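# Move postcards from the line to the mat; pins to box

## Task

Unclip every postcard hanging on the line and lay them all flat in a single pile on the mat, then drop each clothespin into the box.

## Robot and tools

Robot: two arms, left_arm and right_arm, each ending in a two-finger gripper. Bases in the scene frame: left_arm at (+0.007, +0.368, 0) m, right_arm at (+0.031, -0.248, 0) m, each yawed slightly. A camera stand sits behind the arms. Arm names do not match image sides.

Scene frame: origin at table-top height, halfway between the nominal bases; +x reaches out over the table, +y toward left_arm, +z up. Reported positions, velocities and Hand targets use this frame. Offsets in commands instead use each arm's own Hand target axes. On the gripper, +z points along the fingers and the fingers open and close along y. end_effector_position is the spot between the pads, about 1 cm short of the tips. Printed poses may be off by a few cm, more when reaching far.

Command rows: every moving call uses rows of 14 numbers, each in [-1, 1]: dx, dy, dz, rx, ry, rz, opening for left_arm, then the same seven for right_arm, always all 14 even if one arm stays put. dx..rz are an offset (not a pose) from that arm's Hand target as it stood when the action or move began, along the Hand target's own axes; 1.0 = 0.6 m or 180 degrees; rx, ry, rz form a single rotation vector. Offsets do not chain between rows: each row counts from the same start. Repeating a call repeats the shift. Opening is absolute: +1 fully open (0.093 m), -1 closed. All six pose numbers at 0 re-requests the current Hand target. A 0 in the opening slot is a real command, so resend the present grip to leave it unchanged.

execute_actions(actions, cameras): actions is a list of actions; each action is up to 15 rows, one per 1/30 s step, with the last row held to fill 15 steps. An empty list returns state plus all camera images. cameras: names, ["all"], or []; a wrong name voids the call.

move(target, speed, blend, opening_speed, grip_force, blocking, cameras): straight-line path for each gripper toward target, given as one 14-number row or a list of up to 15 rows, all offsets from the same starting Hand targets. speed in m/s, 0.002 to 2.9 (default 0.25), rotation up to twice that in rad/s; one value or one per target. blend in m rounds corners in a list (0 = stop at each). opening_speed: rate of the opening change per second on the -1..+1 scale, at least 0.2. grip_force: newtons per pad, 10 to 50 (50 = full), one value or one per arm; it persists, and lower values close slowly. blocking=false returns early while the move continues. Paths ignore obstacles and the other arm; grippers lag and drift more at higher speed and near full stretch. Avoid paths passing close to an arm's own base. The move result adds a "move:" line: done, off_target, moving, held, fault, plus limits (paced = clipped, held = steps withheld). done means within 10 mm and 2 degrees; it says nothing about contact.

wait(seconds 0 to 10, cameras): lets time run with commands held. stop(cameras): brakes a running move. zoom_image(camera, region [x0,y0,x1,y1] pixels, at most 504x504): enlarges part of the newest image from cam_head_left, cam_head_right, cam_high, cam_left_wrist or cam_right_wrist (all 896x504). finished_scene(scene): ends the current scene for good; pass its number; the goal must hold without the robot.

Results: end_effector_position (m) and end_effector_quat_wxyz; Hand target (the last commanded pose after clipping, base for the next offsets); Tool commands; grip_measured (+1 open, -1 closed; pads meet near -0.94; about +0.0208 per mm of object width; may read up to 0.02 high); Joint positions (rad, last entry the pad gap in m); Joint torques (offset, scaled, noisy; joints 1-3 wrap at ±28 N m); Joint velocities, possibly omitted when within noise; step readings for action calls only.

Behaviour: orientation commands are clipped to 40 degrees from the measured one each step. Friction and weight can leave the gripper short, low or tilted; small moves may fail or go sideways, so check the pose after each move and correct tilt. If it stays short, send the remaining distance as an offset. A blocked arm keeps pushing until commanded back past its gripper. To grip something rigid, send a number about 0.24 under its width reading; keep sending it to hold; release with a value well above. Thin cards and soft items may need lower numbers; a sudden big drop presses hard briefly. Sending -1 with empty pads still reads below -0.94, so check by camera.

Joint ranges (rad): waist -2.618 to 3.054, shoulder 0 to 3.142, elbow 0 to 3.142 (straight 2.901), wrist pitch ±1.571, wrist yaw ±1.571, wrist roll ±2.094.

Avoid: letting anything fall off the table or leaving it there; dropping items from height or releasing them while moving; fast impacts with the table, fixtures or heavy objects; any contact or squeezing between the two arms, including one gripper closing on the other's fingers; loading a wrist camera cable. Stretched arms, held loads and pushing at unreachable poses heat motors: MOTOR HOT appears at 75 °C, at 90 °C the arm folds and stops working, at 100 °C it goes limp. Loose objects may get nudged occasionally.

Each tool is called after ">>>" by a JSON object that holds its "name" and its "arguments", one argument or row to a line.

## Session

>>> {"name": "execute_actions", "arguments": {
  "actions": []
}}

Scene clock: 0.00 s.
left_arm: end_effector_position=(+0.3497, +0.2861, +0.2464) grip_measured=+1.000 end_effector_quat_wxyz=(+0.391, -0.015, +0.920, -0.004) | right_arm: end_effector_position=(+0.2952, -0.1293, +0.2215) grip_measured=+1.000 end_effector_quat_wxyz=(+0.466, +0.072, +0.862, +0.185)
Joint positions: left_arm=[-0.399 1.254 1.222 -0.769 -0.257 -0.283 0.093] | right_arm=[0.59 0.787 0.716 -0.462 0.219 0.588 0.093]
Joint velocities: within noise
Joint torques (N m): no reading
Heat: left arm: 36 °C; right arm: 47 °C.
Hand target: left_arm +0.3497, +0.2861, +0.2508; +0.395, -0.015, +0.918, -0.006 | right_arm +0.2953, -0.1291, +0.2249; +0.468, +0.072, +0.861, +0.187
Tool commands: left_gripper/opening=+1.0 right_gripper/opening=+1.0

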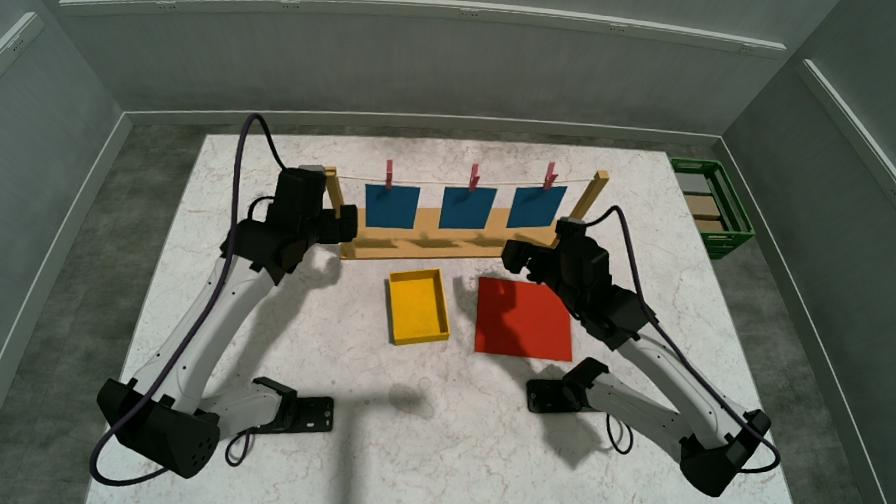

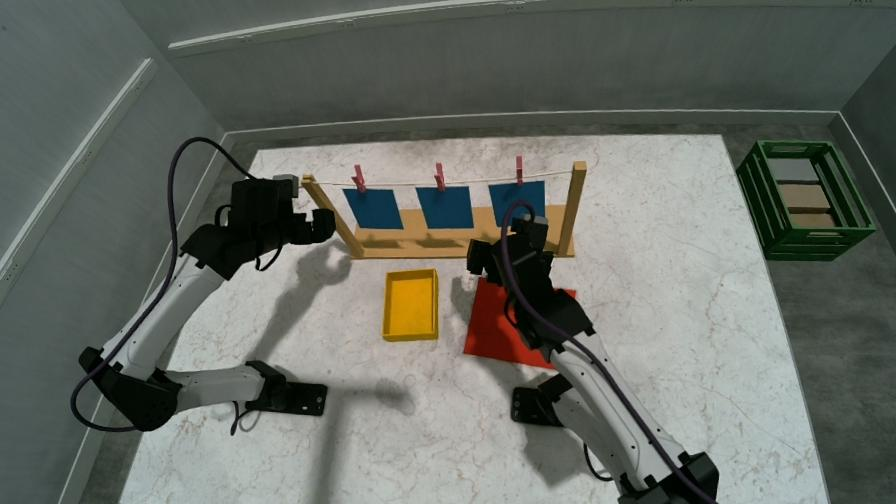

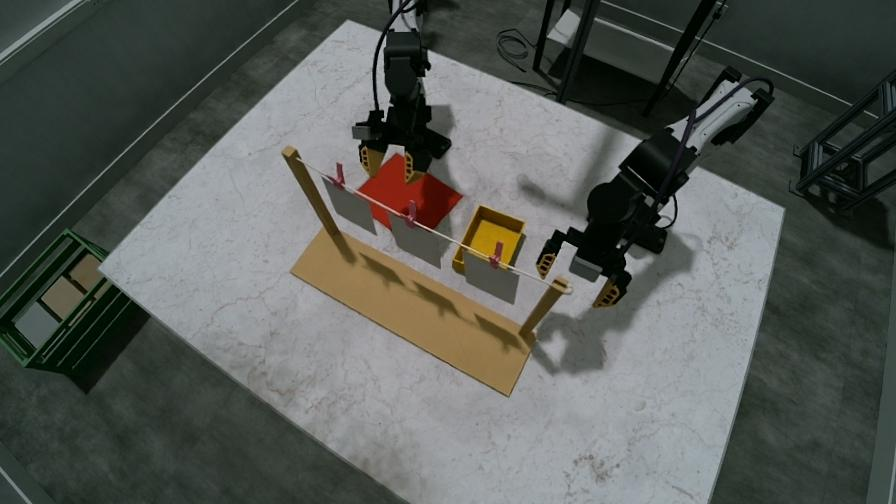

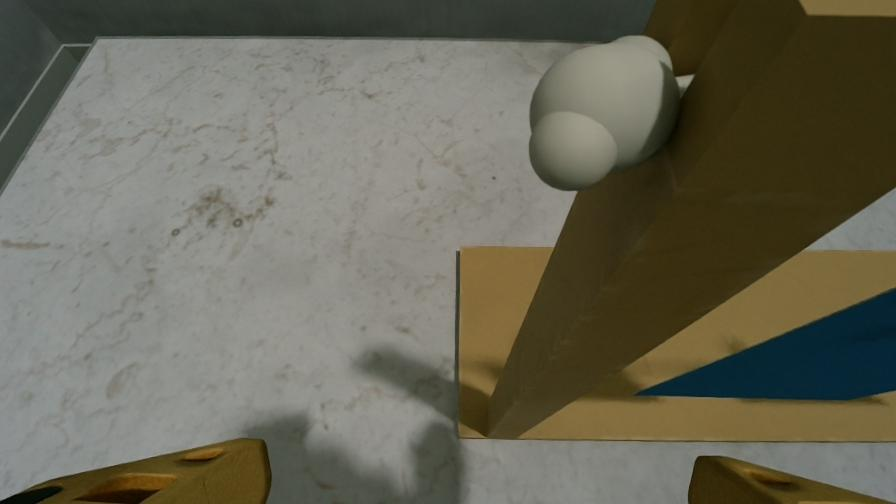

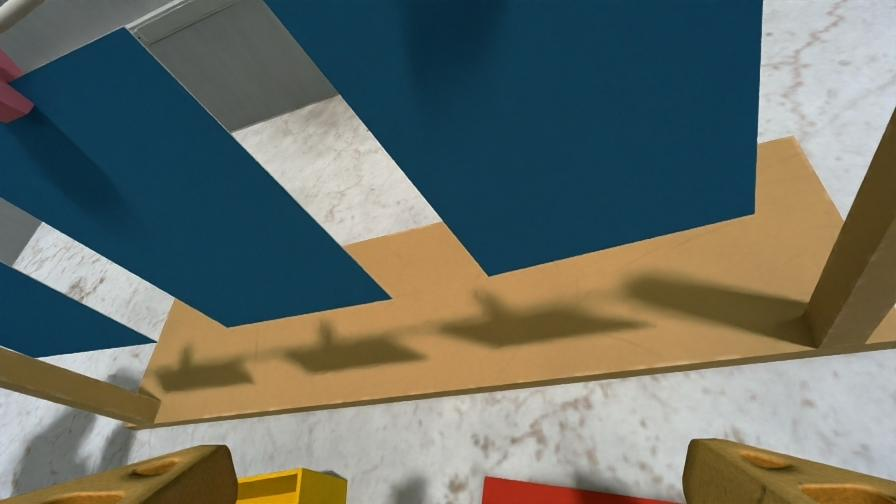

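>>> {"name": "zoom_image", "arguments": {
  "camera": "cam_head_left",
  "region": [310, 140, 630, 280]
}}

>>> {"name": "zoom_image", "arguments": {
  "camera": "cam_head_right",
  "region": [290, 140, 610, 280]
}}

>>> {"name": "zoom_image", "arguments": {
  "camera": "cam_high",
  "region": [270, 120, 610, 400]
}}

Scaled by 1.575 from the camera's 896x504 image, which has a finer 1280x720 frame.

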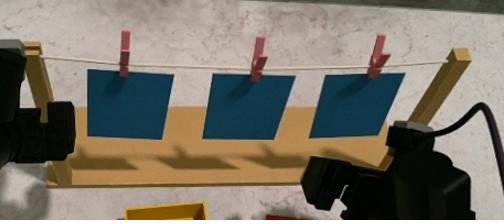

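Scaled by 1.575 from the camera's 896x504 image, which has a finer 1280x720 frame.

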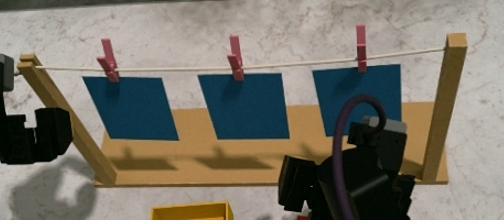

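Scaled by 1.482 from the camera's 896x504 image, which has a finer 1280x720 frame.

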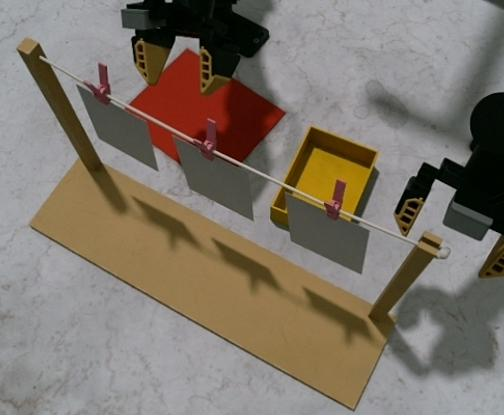

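>>> {"name": "move", "arguments": {
  "target": [0.0825,-0.183,-0.271,0,-0.25,0,-0.5,-0.1068,-0.0553,-0.2643,0.0529,-0.1806,-0.119,-0.5],
  "speed": 0.25,
  "cameras": ["cam_left_wrist","cam_right_wrist"]
}}

Scene clock: 28.60 s.
left_arm: end_effector_position=(+0.2006, +0.1710, +0.3272) grip_measured=-0.498 end_effector_quat_wxyz=(+0.705, -0.008, +0.709, +0.006) | right_arm: end_effector_position=(+0.1999, -0.2218, +0.3380) grip_measured=-0.498 end_effector_quat_wxyz=(+0.706, +0.002, +0.708, +0.005)
Joint positions: left_arm=[-1.49 0.992 0.742 0.197 -1.466 -0.054 0.021] | right_arm=[1.581 0.245 0.738 -0.596 1.533 0.113 0.021]
Joint torques (N m): left_arm=[-0.06 -2.86 7.17 1.77 -0.03 -0.02] | right_arm=[0.27 5.49 6.67 1.41 0.14 -0.24]
Heat: left arm: 37 °C; right arm: 55 °C.
Hand target: left_arm +0.2003, +0.1746, +0.3292; +0.717, -0.017, +0.697, +0.000 | right_arm +0.2002, -0.2191, +0.3400; +0.707, +0.000, +0.707, +0.000
Off the commanded pose: left_arm 0.004 m, 2 deg | right_arm 0.003 m, 1 deg.
move: done
Images, in order (width x height): cam_left_wrist 896x504, cam_right_wrist 896x504.

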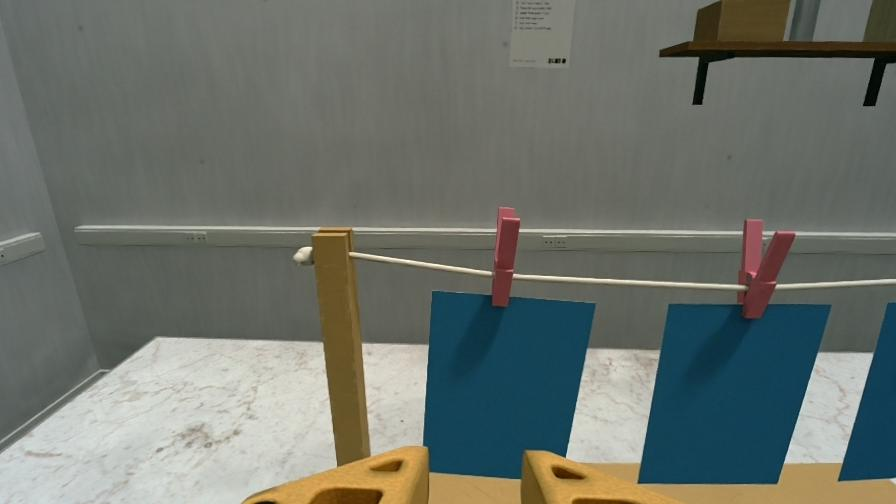

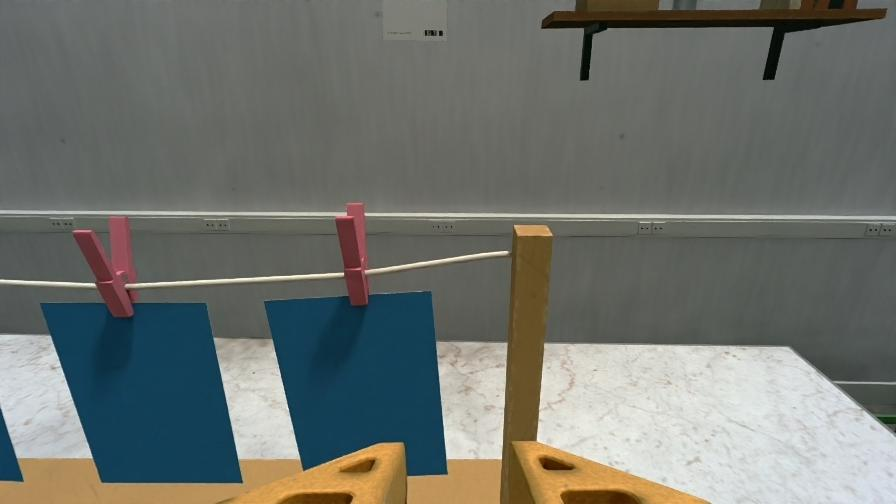

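>>> {"name": "move", "arguments": {
  "target": [
    [-0.05,0.1,0,0,0,0,-0.5, 0.1667,0.265,0.1,-0.3056,0,0,-0.2],
    [-0.05,0.18,0,0,0,0,-0.5, 0.258,0.3785,0.2347,-0.3056,0,0,-0.2]
  ],
  "speed": 0.22,
  "blend": [0.03,0],
  "cameras": ["cam_left_wrist","cam_right_wrist","cam_high","cam_head_right"]
}}

Scene clock: 70.57 s.
left_arm: end_effector_position=(+0.1967, +0.2830, +0.3520) grip_measured=-0.498 end_effector_quat_wxyz=(+0.716, -0.013, +0.698, +0.013) | right_arm: end_effector_position=(+0.3378, +0.0029, +0.1796) grip_measured=-0.202 end_effector_quat_wxyz=(+0.623, -0.327, +0.633, +0.323)
Joint positions: left_arm=[-1.383 0.496 0.657 -0.028 -1.374 0.13 0.021] | right_arm=[0.536 1.504 0.391 1.095 -0.461 -0.007 0.036]
Joint torques (N m): left_arm=[0.35 1.57 8.7 1.39 0.35 -0.27] | right_arm=[0.64 -3.54 8.77 1.98 0 -0.1]
Heat: left arm: 40 °C; right arm: 54 °C.
Hand target: left_arm +0.1968, +0.2832, +0.3567; +0.717, -0.017, +0.697, +0.000 | right_arm +0.3414, +0.0078, +0.1853; +0.628, -0.327, +0.627, +0.326
Off the commanded pose: left_arm 0.005 m, 1 deg | right_arm 0.008 m, 1 deg.
move: done
Images, in order (width x height): cam_head_right 896x504, cam_high 896x504, cam_left_wrist 896x504, cam_right_wrist 896x504.

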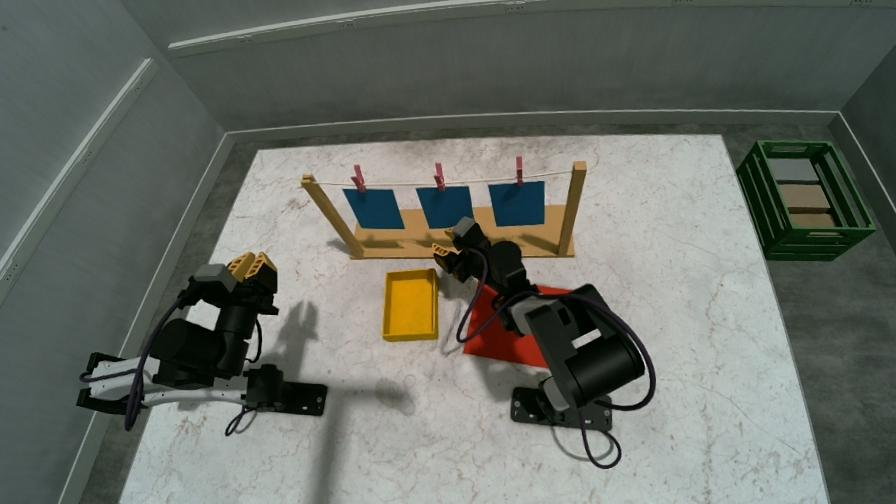

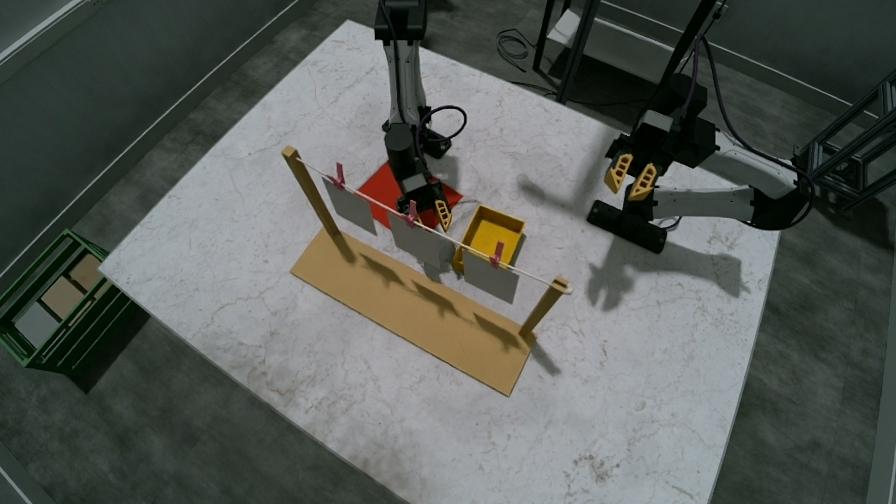

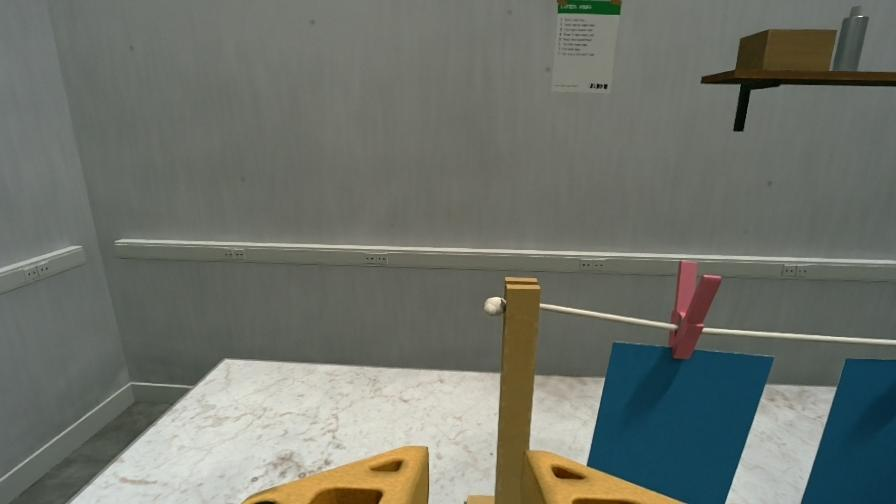

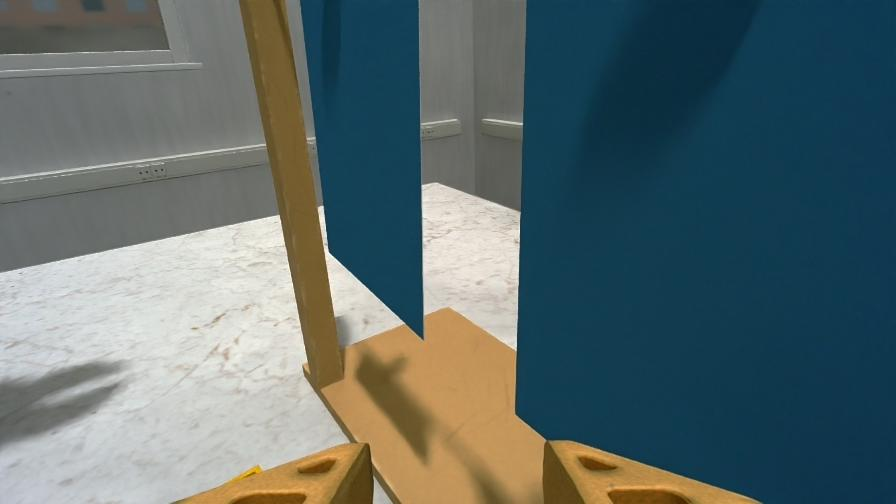

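>>> {"name": "move", "arguments": {
  "target": [0,0,0,0,0,0,-0.5, 0,0.025,0.12,0,0,0,-0.2],
  "speed": 0.1,
  "cameras": ["cam_right_wrist","cam_high","cam_head_right"]
}}

Scene clock: 81.83 s.
left_arm: end_effector_position=(+0.1967, +0.2829, +0.3517) grip_measured=-0.498 end_effector_quat_wxyz=(+0.716, -0.012, +0.698, +0.013) | right_arm: end_effector_position=(+0.3671, +0.0702, +0.1868) grip_measured=-0.202 end_effector_quat_wxyz=(+0.631, -0.328, +0.624, +0.324)
Joint positions: left_arm=[-1.383 0.496 0.657 -0.031 -1.374 0.129 0.021] | right_arm=[0.687 1.72 0.63 1.097 -0.313 -0.007 0.036]
Joint torques (N m): left_arm=[0.31 1.59 8.8 1.41 0.34 -0.26] | right_arm=[0.51 -5.39 8.85 1.82 0.02 -0.1]
Heat: left arm: 41 °C; right arm: 56 °C.
Hand target: left_arm +0.1968, +0.2832, +0.3567; +0.717, -0.017, +0.697, +0.000 | right_arm +0.3705, +0.0753, +0.1850; +0.628, -0.327, +0.627, +0.326
Off the commanded pose: left_arm 0.005 m, 2 deg | right_arm 0.006 m, 1 deg.
move: done
Images, in order (width x height): cam_head_right 896x504, cam_high 896x504, cam_right_wrist 896x504.

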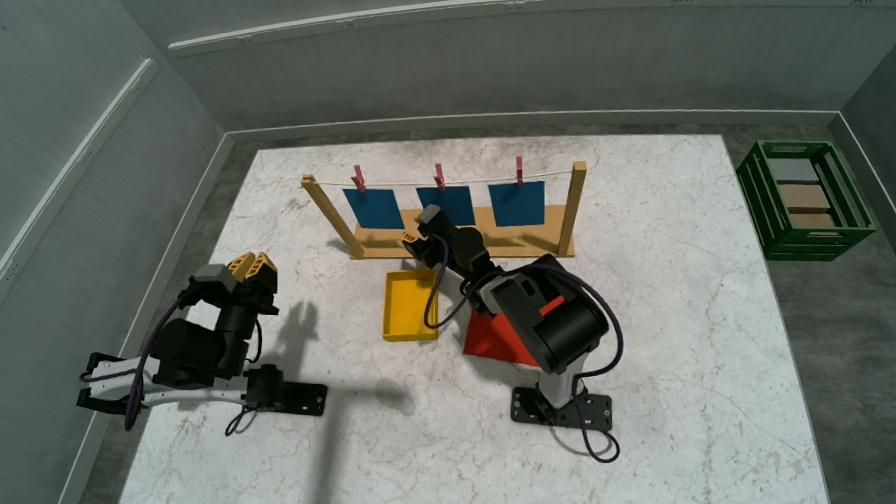

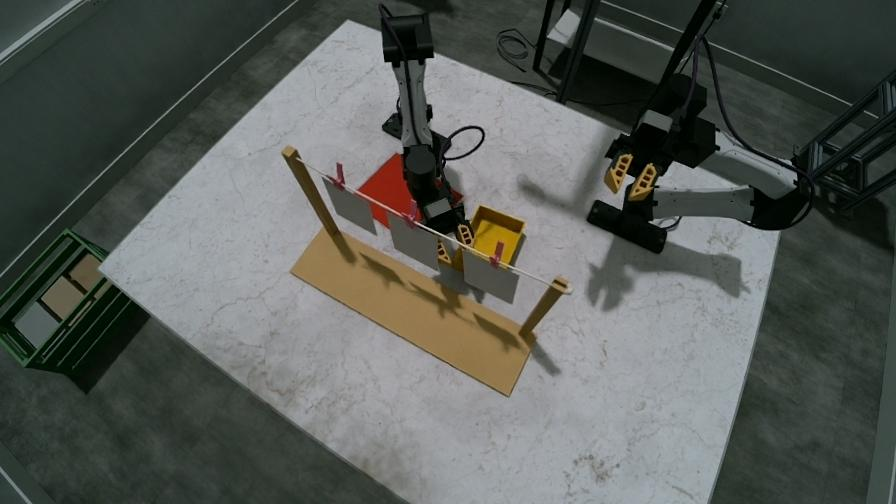

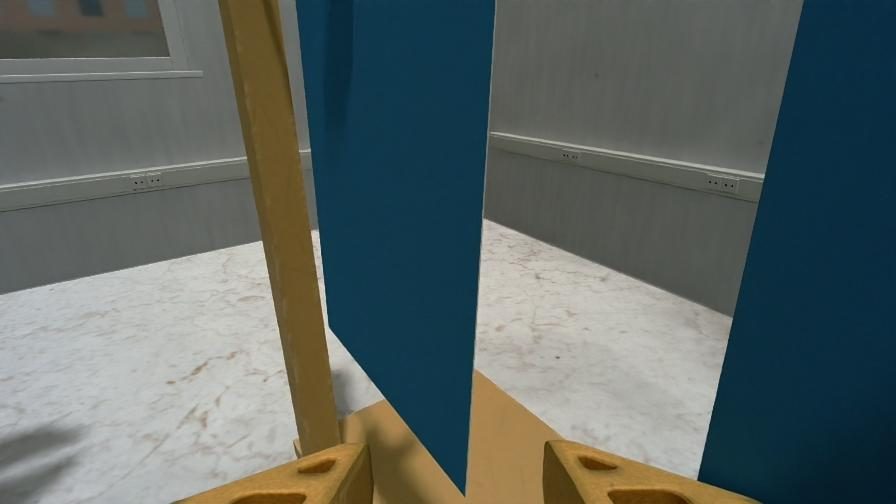

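>>> {"name": "move", "arguments": {
  "target": [0,0,0,0,0,0,-0.5, 0,0.003,0.055,0,0,0,-0.2],
  "speed": 0.06,
  "cameras": ["cam_right_wrist","cam_high","cam_head_right"]
}}

Scene clock: 86.07 s.
left_arm: end_effector_position=(+0.1967, +0.2829, +0.3517) grip_measured=-0.498 end_effector_quat_wxyz=(+0.716, -0.012, +0.698, +0.013) | right_arm: end_effector_position=(+0.3850, +0.0975, +0.1885) grip_measured=-0.202 end_effector_quat_wxyz=(+0.633, -0.327, +0.622, +0.324)
Joint positions: left_arm=[-1.383 0.496 0.657 -0.031 -1.374 0.129 0.021] | right_arm=[0.721 1.816 0.758 1.069 -0.278 -0.007 0.036]
Joint torques (N m): left_arm=[0.32 1.62 8.76 1.4 0.34 -0.26] | right_arm=[0.57 -6.27 9.13 1.8 0.01 -0.1]
Heat: left arm: 42 °C; right arm: 56 °C.
Hand target: left_arm +0.1968, +0.2832, +0.3567; +0.717, -0.017, +0.697, +0.000 | right_arm +0.3879, +0.1034, +0.1851; +0.627, -0.327, +0.627, +0.326
Off the commanded pose: left_arm 0.005 m, 2 deg | right_arm 0.007 m, 1 deg.
move: done
Images, in order (width x height): cam_head_right 896x504, cam_high 896x504, cam_right_wrist 896x504.

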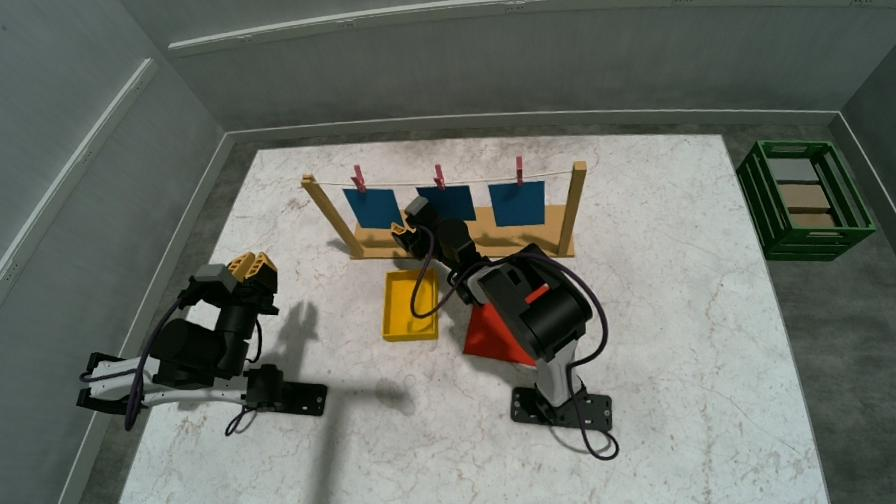

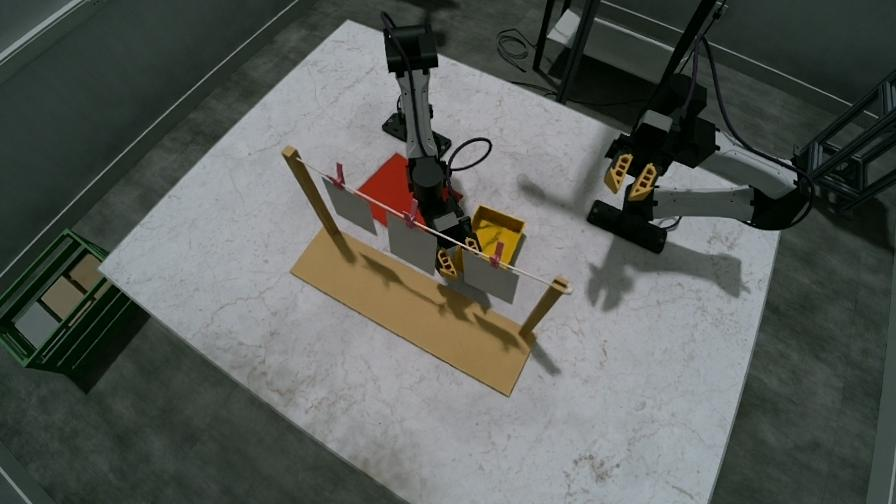

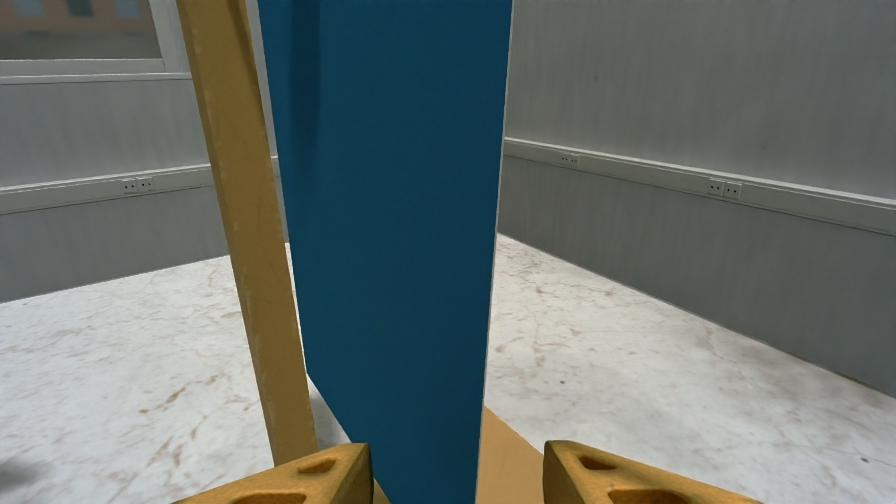

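>>> {"name": "execute_actions", "arguments": {
  "actions": [],
  "cameras": ["cam_head_right","cam_right_wrist","cam_left_wrist"]
}}

Scene clock: 103.13 s.
left_arm: end_effector_position=(+0.1967, +0.2829, +0.3517) grip_measured=-0.498 end_effector_quat_wxyz=(+0.716, -0.012, +0.698, +0.013) | right_arm: end_effector_position=(+0.3851, +0.0974, +0.1884) grip_measured=-0.202 end_effector_quat_wxyz=(+0.633, -0.327, +0.623, +0.324)
Joint positions: left_arm=[-1.383 0.496 0.657 -0.031 -1.374 0.129 0.021] | right_arm=[0.721 1.816 0.758 1.069 -0.278 -0.007 0.036]
Joint velocities: within noise
Joint torques (N m): left_arm=[0.35 1.57 8.8 1.4 0.35 -0.26] | right_arm=[0.58 -6.24 9.13 1.8 0.02 -0.1]
Heat: left arm: 43 °C; right arm: 55 °C.
Hand target: left_arm +0.1968, +0.2832, +0.3567; +0.717, -0.017, +0.697, +0.000 | right_arm +0.3879, +0.1034, +0.1851; +0.628, -0.327, +0.627, +0.326
Tool commands: left_gripper/opening=-0.5 right_gripper/opening=-0.2
Off the commanded pose: left_arm 0.005 m, 2 deg | right_arm 0.007 m, 1 deg.
Images, in order (width x height): cam_head_right 896x504, cam_left_wrist 896x504, cam_right_wrist 896x504.

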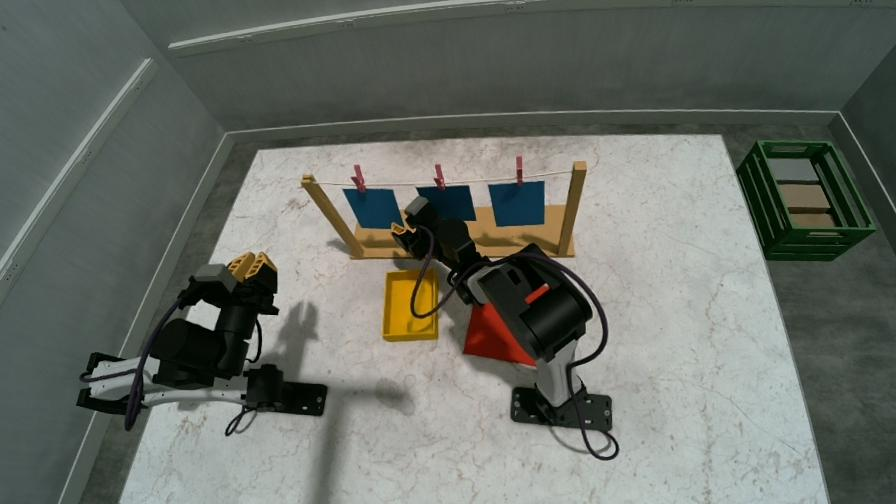

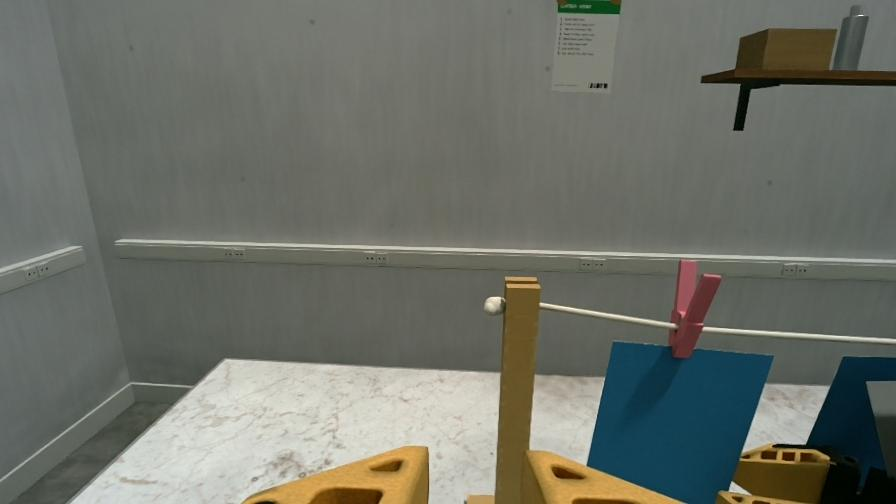

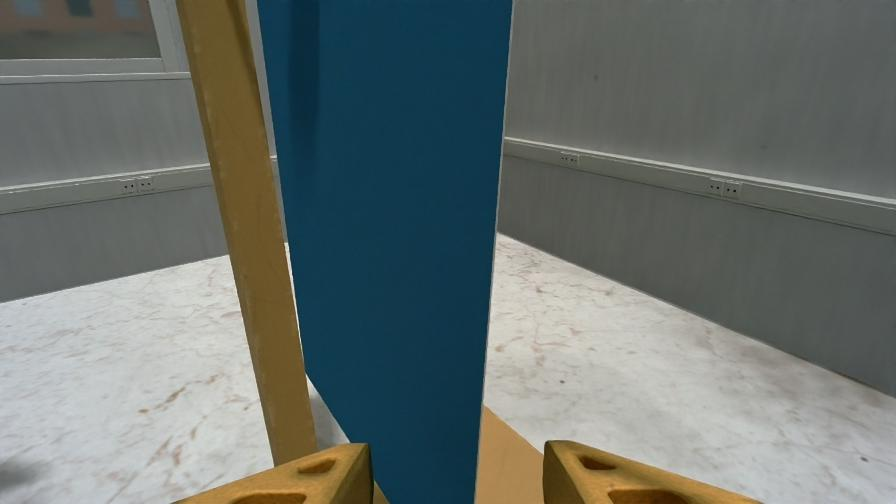

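>>> {"name": "move", "arguments": {
  "target": [0,0,0,0,0,0,-0.5,0,0,0.025,0,0,0,-0.2],
  "speed": 0.06,
  "cameras": ["cam_right_wrist"]
}}

Scene clock: 108.13 s.
left_arm: end_effector_position=(+0.1967, +0.2829, +0.3517) grip_measured=-0.498 end_effector_quat_wxyz=(+0.716, -0.012, +0.698, +0.013) | right_arm: end_effector_position=(+0.3939, +0.1094, +0.1890) grip_measured=-0.202 end_effector_quat_wxyz=(+0.633, -0.327, +0.622, +0.324)
Joint positions: left_arm=[-1.383 0.496 0.657 -0.031 -1.374 0.129 0.021] | right_arm=[0.732 1.858 0.82 1.05 -0.266 -0.007 0.036]
Joint torques (N m): left_arm=[0.34 1.59 8.8 1.4 0.35 -0.26] | right_arm=[0.64 -6.63 9.24 1.8 0.01 -0.1]
Heat: left arm: 43 °C; right arm: 55 °C.
Hand target: left_arm +0.1968, +0.2832, +0.3567; +0.717, -0.017, +0.697, +0.000 | right_arm +0.3965, +0.1157, +0.1851; +0.628, -0.327, +0.627, +0.326
Off the commanded pose: left_arm 0.005 m, 2 deg | right_arm 0.008 m, 1 deg.
move: done
Images, in order (width x height): cam_right_wrist 896x504.

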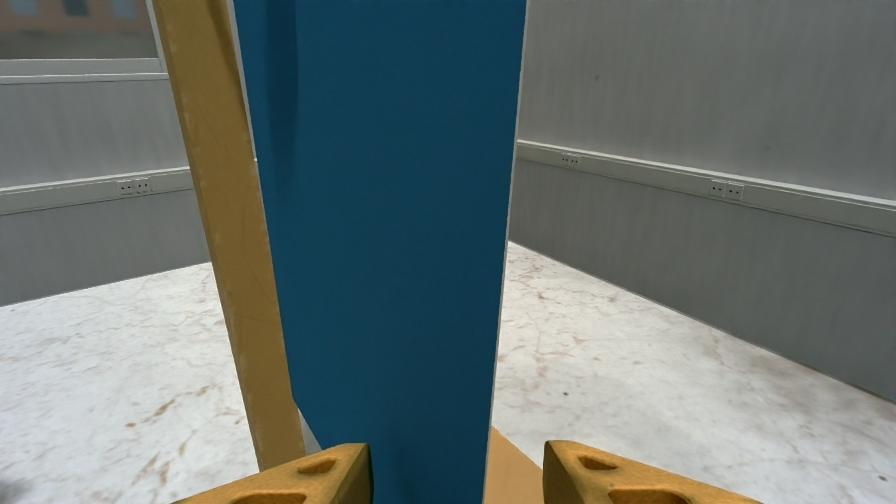

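>>> {"name": "move", "arguments": {
  "target": [0,0,0,0,0,0,-0.5,0,0,0,0,0,0,-1],
  "opening_speed": 0.4,
  "cameras": ["cam_right_wrist","cam_left_wrist"]
}}

Scene clock: 114.60 s.
left_arm: end_effector_position=(+0.1967, +0.2829, +0.3517) grip_measured=-0.498 end_effector_quat_wxyz=(+0.716, -0.012, +0.698, +0.013) | right_arm: end_effector_position=(+0.3939, +0.1093, +0.1888) grip_measured=-0.989 end_effector_quat_wxyz=(+0.633, -0.327, +0.623, +0.324)
Joint positions: left_arm=[-1.383 0.496 0.657 -0.031 -1.374 0.129 0.021] | right_arm=[0.732 1.858 0.82 1.05 -0.266 -0.007 0]
Joint torques (N m): left_arm=[0.32 1.58 8.79 1.4 0.36 -0.27] | right_arm=[0.61 -6.64 9.28 1.79 0.02 -0.1]
Heat: left arm: 44 °C; right arm: 55 °C.
Hand target: left_arm +0.1968, +0.2832, +0.3567; +0.717, -0.017, +0.697, +0.000 | right_arm +0.3965, +0.1157, +0.1851; +0.628, -0.327, +0.627, +0.326
Off the commanded pose: left_arm 0.005 m, 2 deg | right_arm 0.008 m, 1 deg.
move: done
Images, in order (width x height): cam_left_wrist 896x504, cam_right_wrist 896x504.

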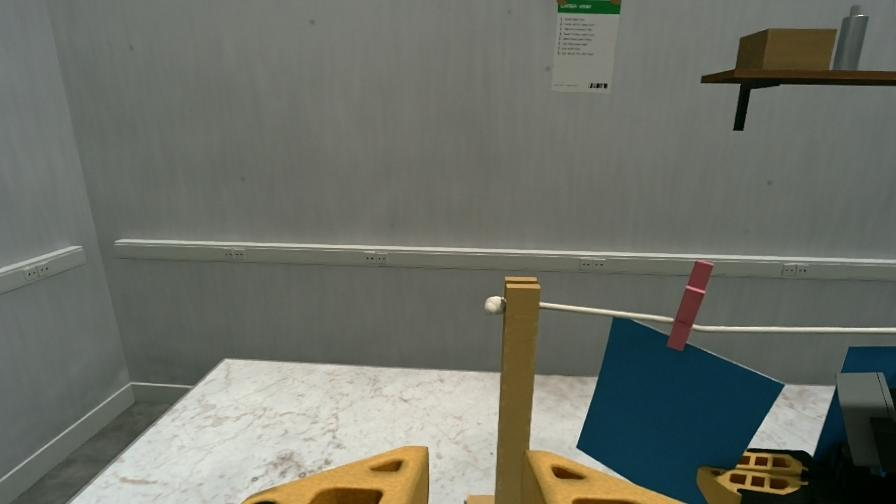

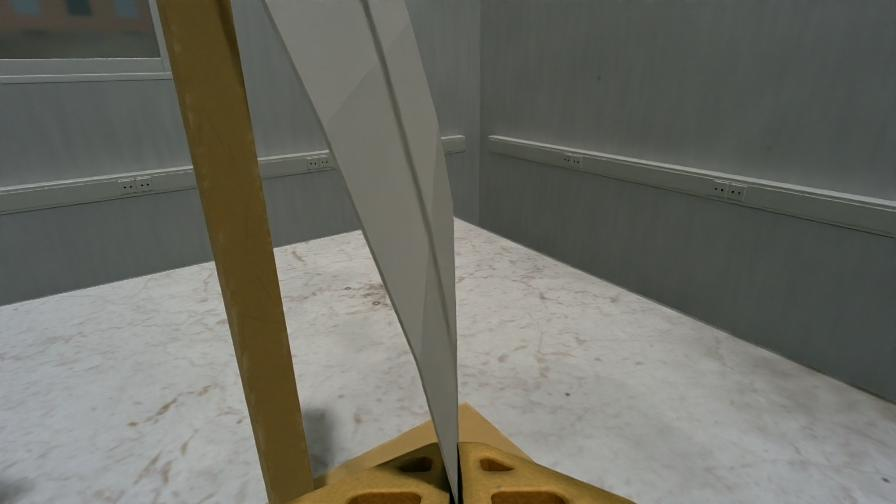

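>>> {"name": "execute_actions", "arguments": {
  "actions": [],
  "cameras": ["cam_head_left","cam_head_right","cam_high"]
}}

>>> {"name": "zoom_image", "arguments": {
  "camera": "cam_head_right",
  "region": [290, 140, 490, 252]
}}

>>> {"name": "zoom_image", "arguments": {
  "camera": "cam_head_left",
  "region": [390, 140, 590, 252]
}}

Scene clock: 117.50 s.
left_arm: end_effector_position=(+0.1967, +0.2829, +0.3517) grip_measured=-0.498 end_effector_quat_wxyz=(+0.716, -0.012, +0.698, +0.013) | right_arm: end_effector_position=(+0.3939, +0.1093, +0.1888) grip_measured=-0.989 end_effector_quat_wxyz=(+0.633, -0.327, +0.623, +0.324)
Joint positions: left_arm=[-1.383 0.496 0.657 -0.031 -1.374 0.129 0.021] | right_arm=[0.732 1.858 0.82 1.05 -0.266 -0.007 0]
Joint velocities: within noise
Joint torques (N m): left_arm=[0.32 1.57 8.79 1.4 0.35 -0.26] | right_arm=[0.62 -6.64 9.25 1.8 0.02 -0.11]
Heat: left arm: 44 °C; right arm: 55 °C.
Hand target: left_arm +0.1968, +0.2832, +0.3567; +0.717, -0.017, +0.697, +0.000 | right_arm +0.3965, +0.1157, +0.1851; +0.628, -0.327, +0.627, +0.326
Tool commands: left_gripper/opening=-0.5 right_gripper/opening=-1.0
Off the commanded pose: left_arm 0.005 m, 2 deg | right_arm 0.008 m, 1 deg.
Images, in order (width x height): cam_head_left 896x504, cam_head_right 896x504, cam_high 896x504.

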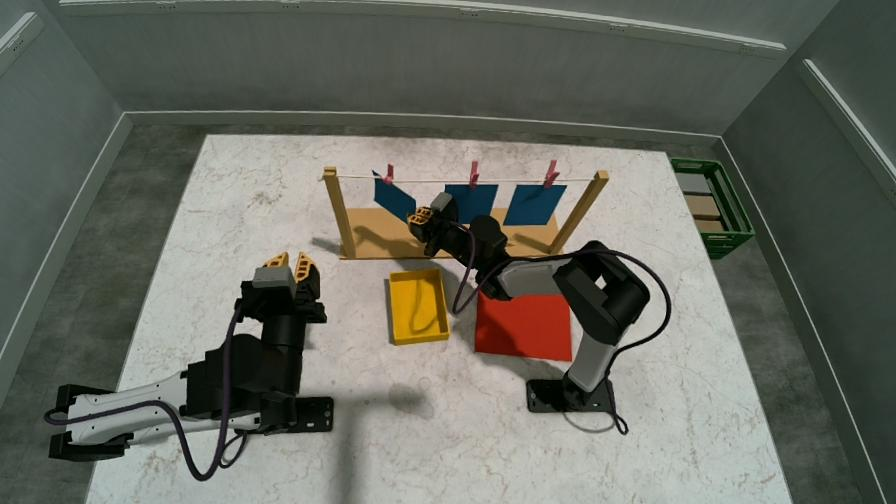

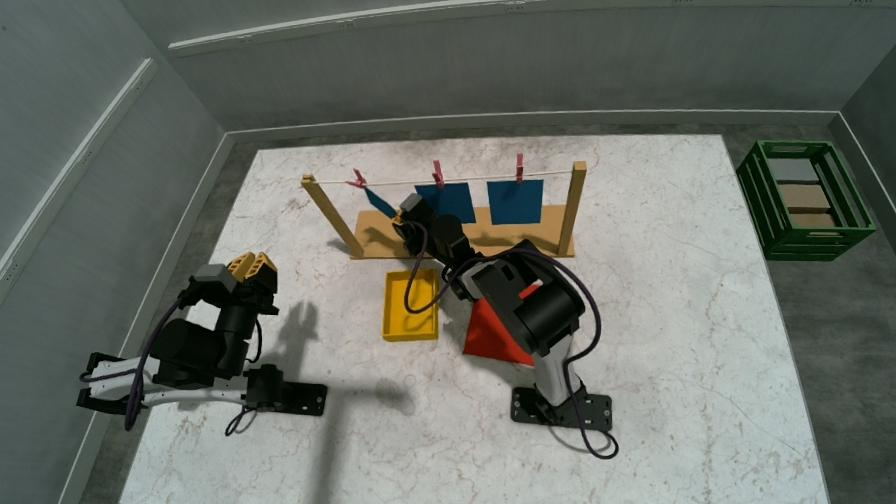

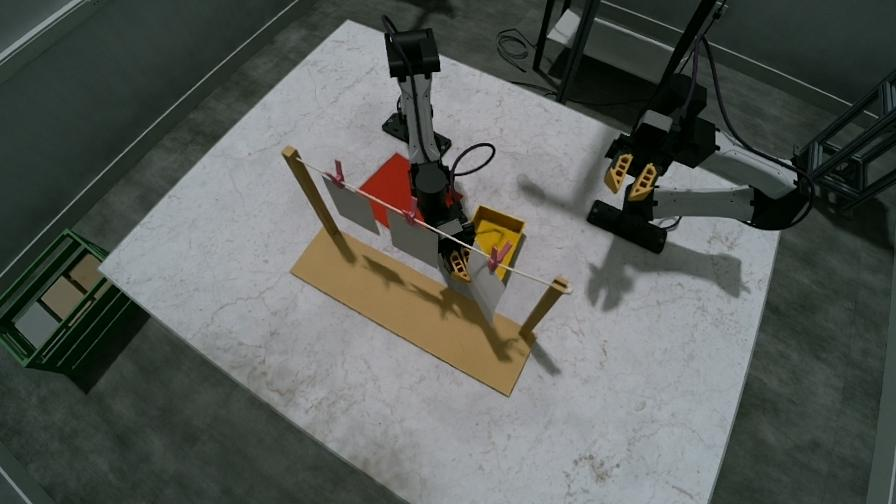

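Scaled by 2.520 from the camera's 896x504 image, which has a finer 1280x720 frame.

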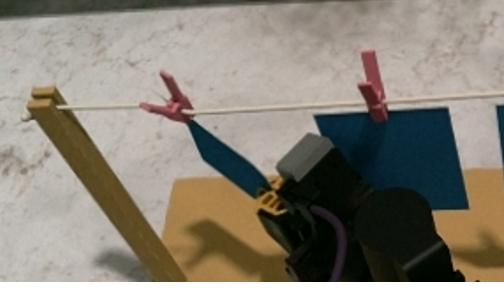

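Scaled by 2.520 from the camera's 896x504 image, which has a finer 1280x720 frame.

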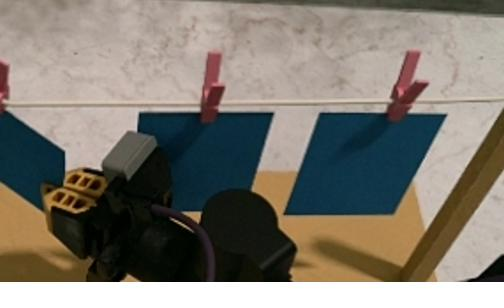

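>>> {"name": "zoom_image", "arguments": {
  "camera": "cam_high",
  "region": [420, 210, 580, 330]
}}

>>> {"name": "zoom_image", "arguments": {
  "camera": "cam_head_right",
  "region": [320, 150, 440, 230]
}}

>>> {"name": "zoom_image", "arguments": {
  "camera": "cam_head_left",
  "region": [340, 150, 460, 230]
}}

Scaled by 3.150 from the camera's 896x504 image, which has a finer 1280x720 frame.

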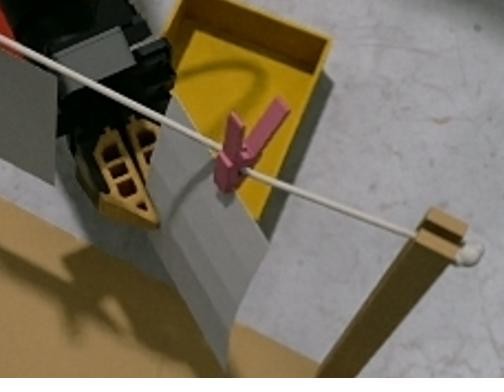

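Scaled by 4.200 from the camera's 896x504 image, which has a finer 1280x720 frame.

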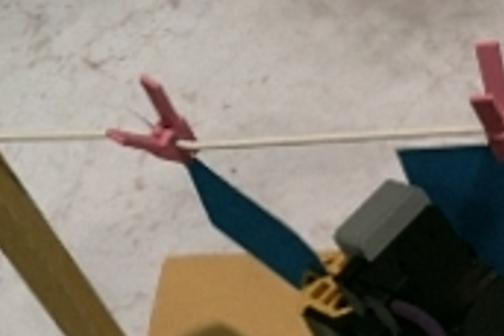

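Scaled by 4.200 from the camera's 896x504 image, which has a finer 1280x720 frame.

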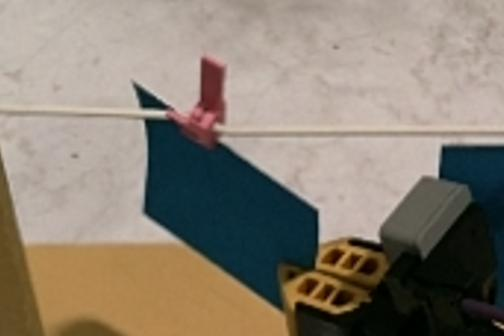

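>>> {"name": "move", "arguments": {
  "target": [-0.1003,-0.0612,0.1403,0.4495,0.0819,0.0595,0.4,0,0,0,0,0,0,-1],
  "speed": 0.2,
  "cameras": ["cam_left_wrist","cam_head_right"]
}}

Scene clock: 217.73 s.
left_arm: end_effector_position=(+0.2812, +0.2510, +0.4165) grip_measured=+0.398 end_effector_quat_wxyz=(+0.495, +0.475, +0.624, -0.375) | right_arm: end_effector_position=(+0.3939, +0.1093, +0.1888) grip_measured=-0.989 end_effector_quat_wxyz=(+0.633, -0.327, +0.623, +0.324)
Joint positions: left_arm=[0.134 1.5 1.882 -1.573 1.321 1.182 0.064] | right_arm=[0.732 1.858 0.82 1.05 -0.266 -0.007 0]
Joint torques (N m): left_arm=[-0.51 -3.78 7.84 0.81 0.77 0.14] | right_arm=[0.62 -6.61 9.25 1.8 0.01 -0.1]
Heat: left arm: 46 °C; right arm: 58 °C.
Hand target: left_arm +0.2802, +0.2499, +0.4199; +0.466, +0.510, +0.608, -0.391 | right_arm +0.3965, +0.1157, +0.1851; +0.628, -0.327, +0.627, +0.326
Off the commanded pose: left_arm 0.004 m, 6 deg | right_arm 0.008 m, 1 deg.
joint sent to its limit (left arm) — joint 4 (wrist pitch), lower limit. The joint targets are off in orientation, not in position.
move: off_target (left_arm)
Images, in order (width x height): cam_head_right 896x504, cam_left_wrist 896x504.

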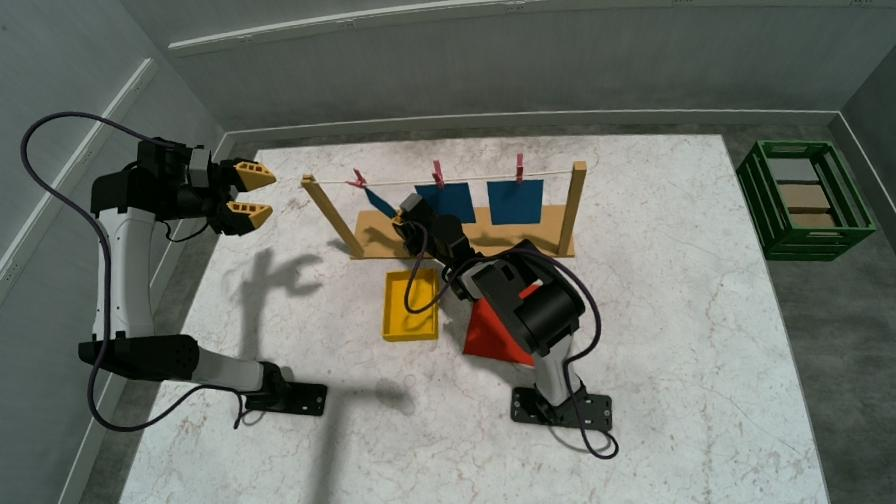

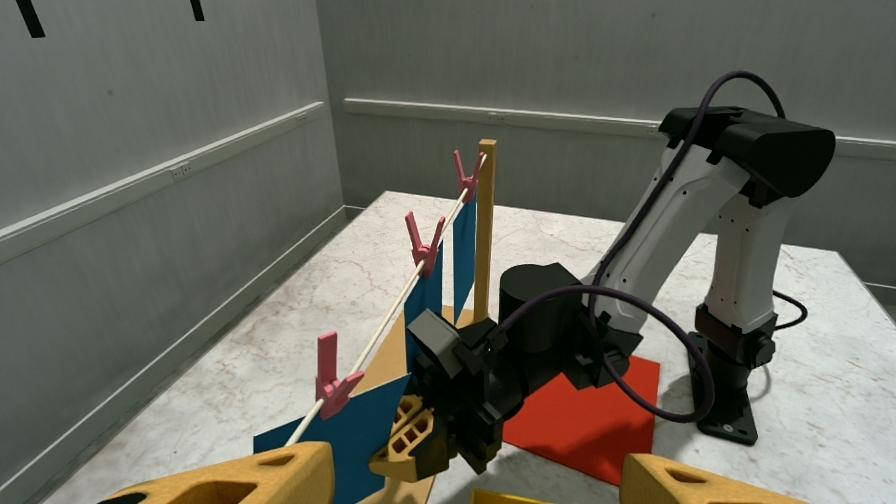

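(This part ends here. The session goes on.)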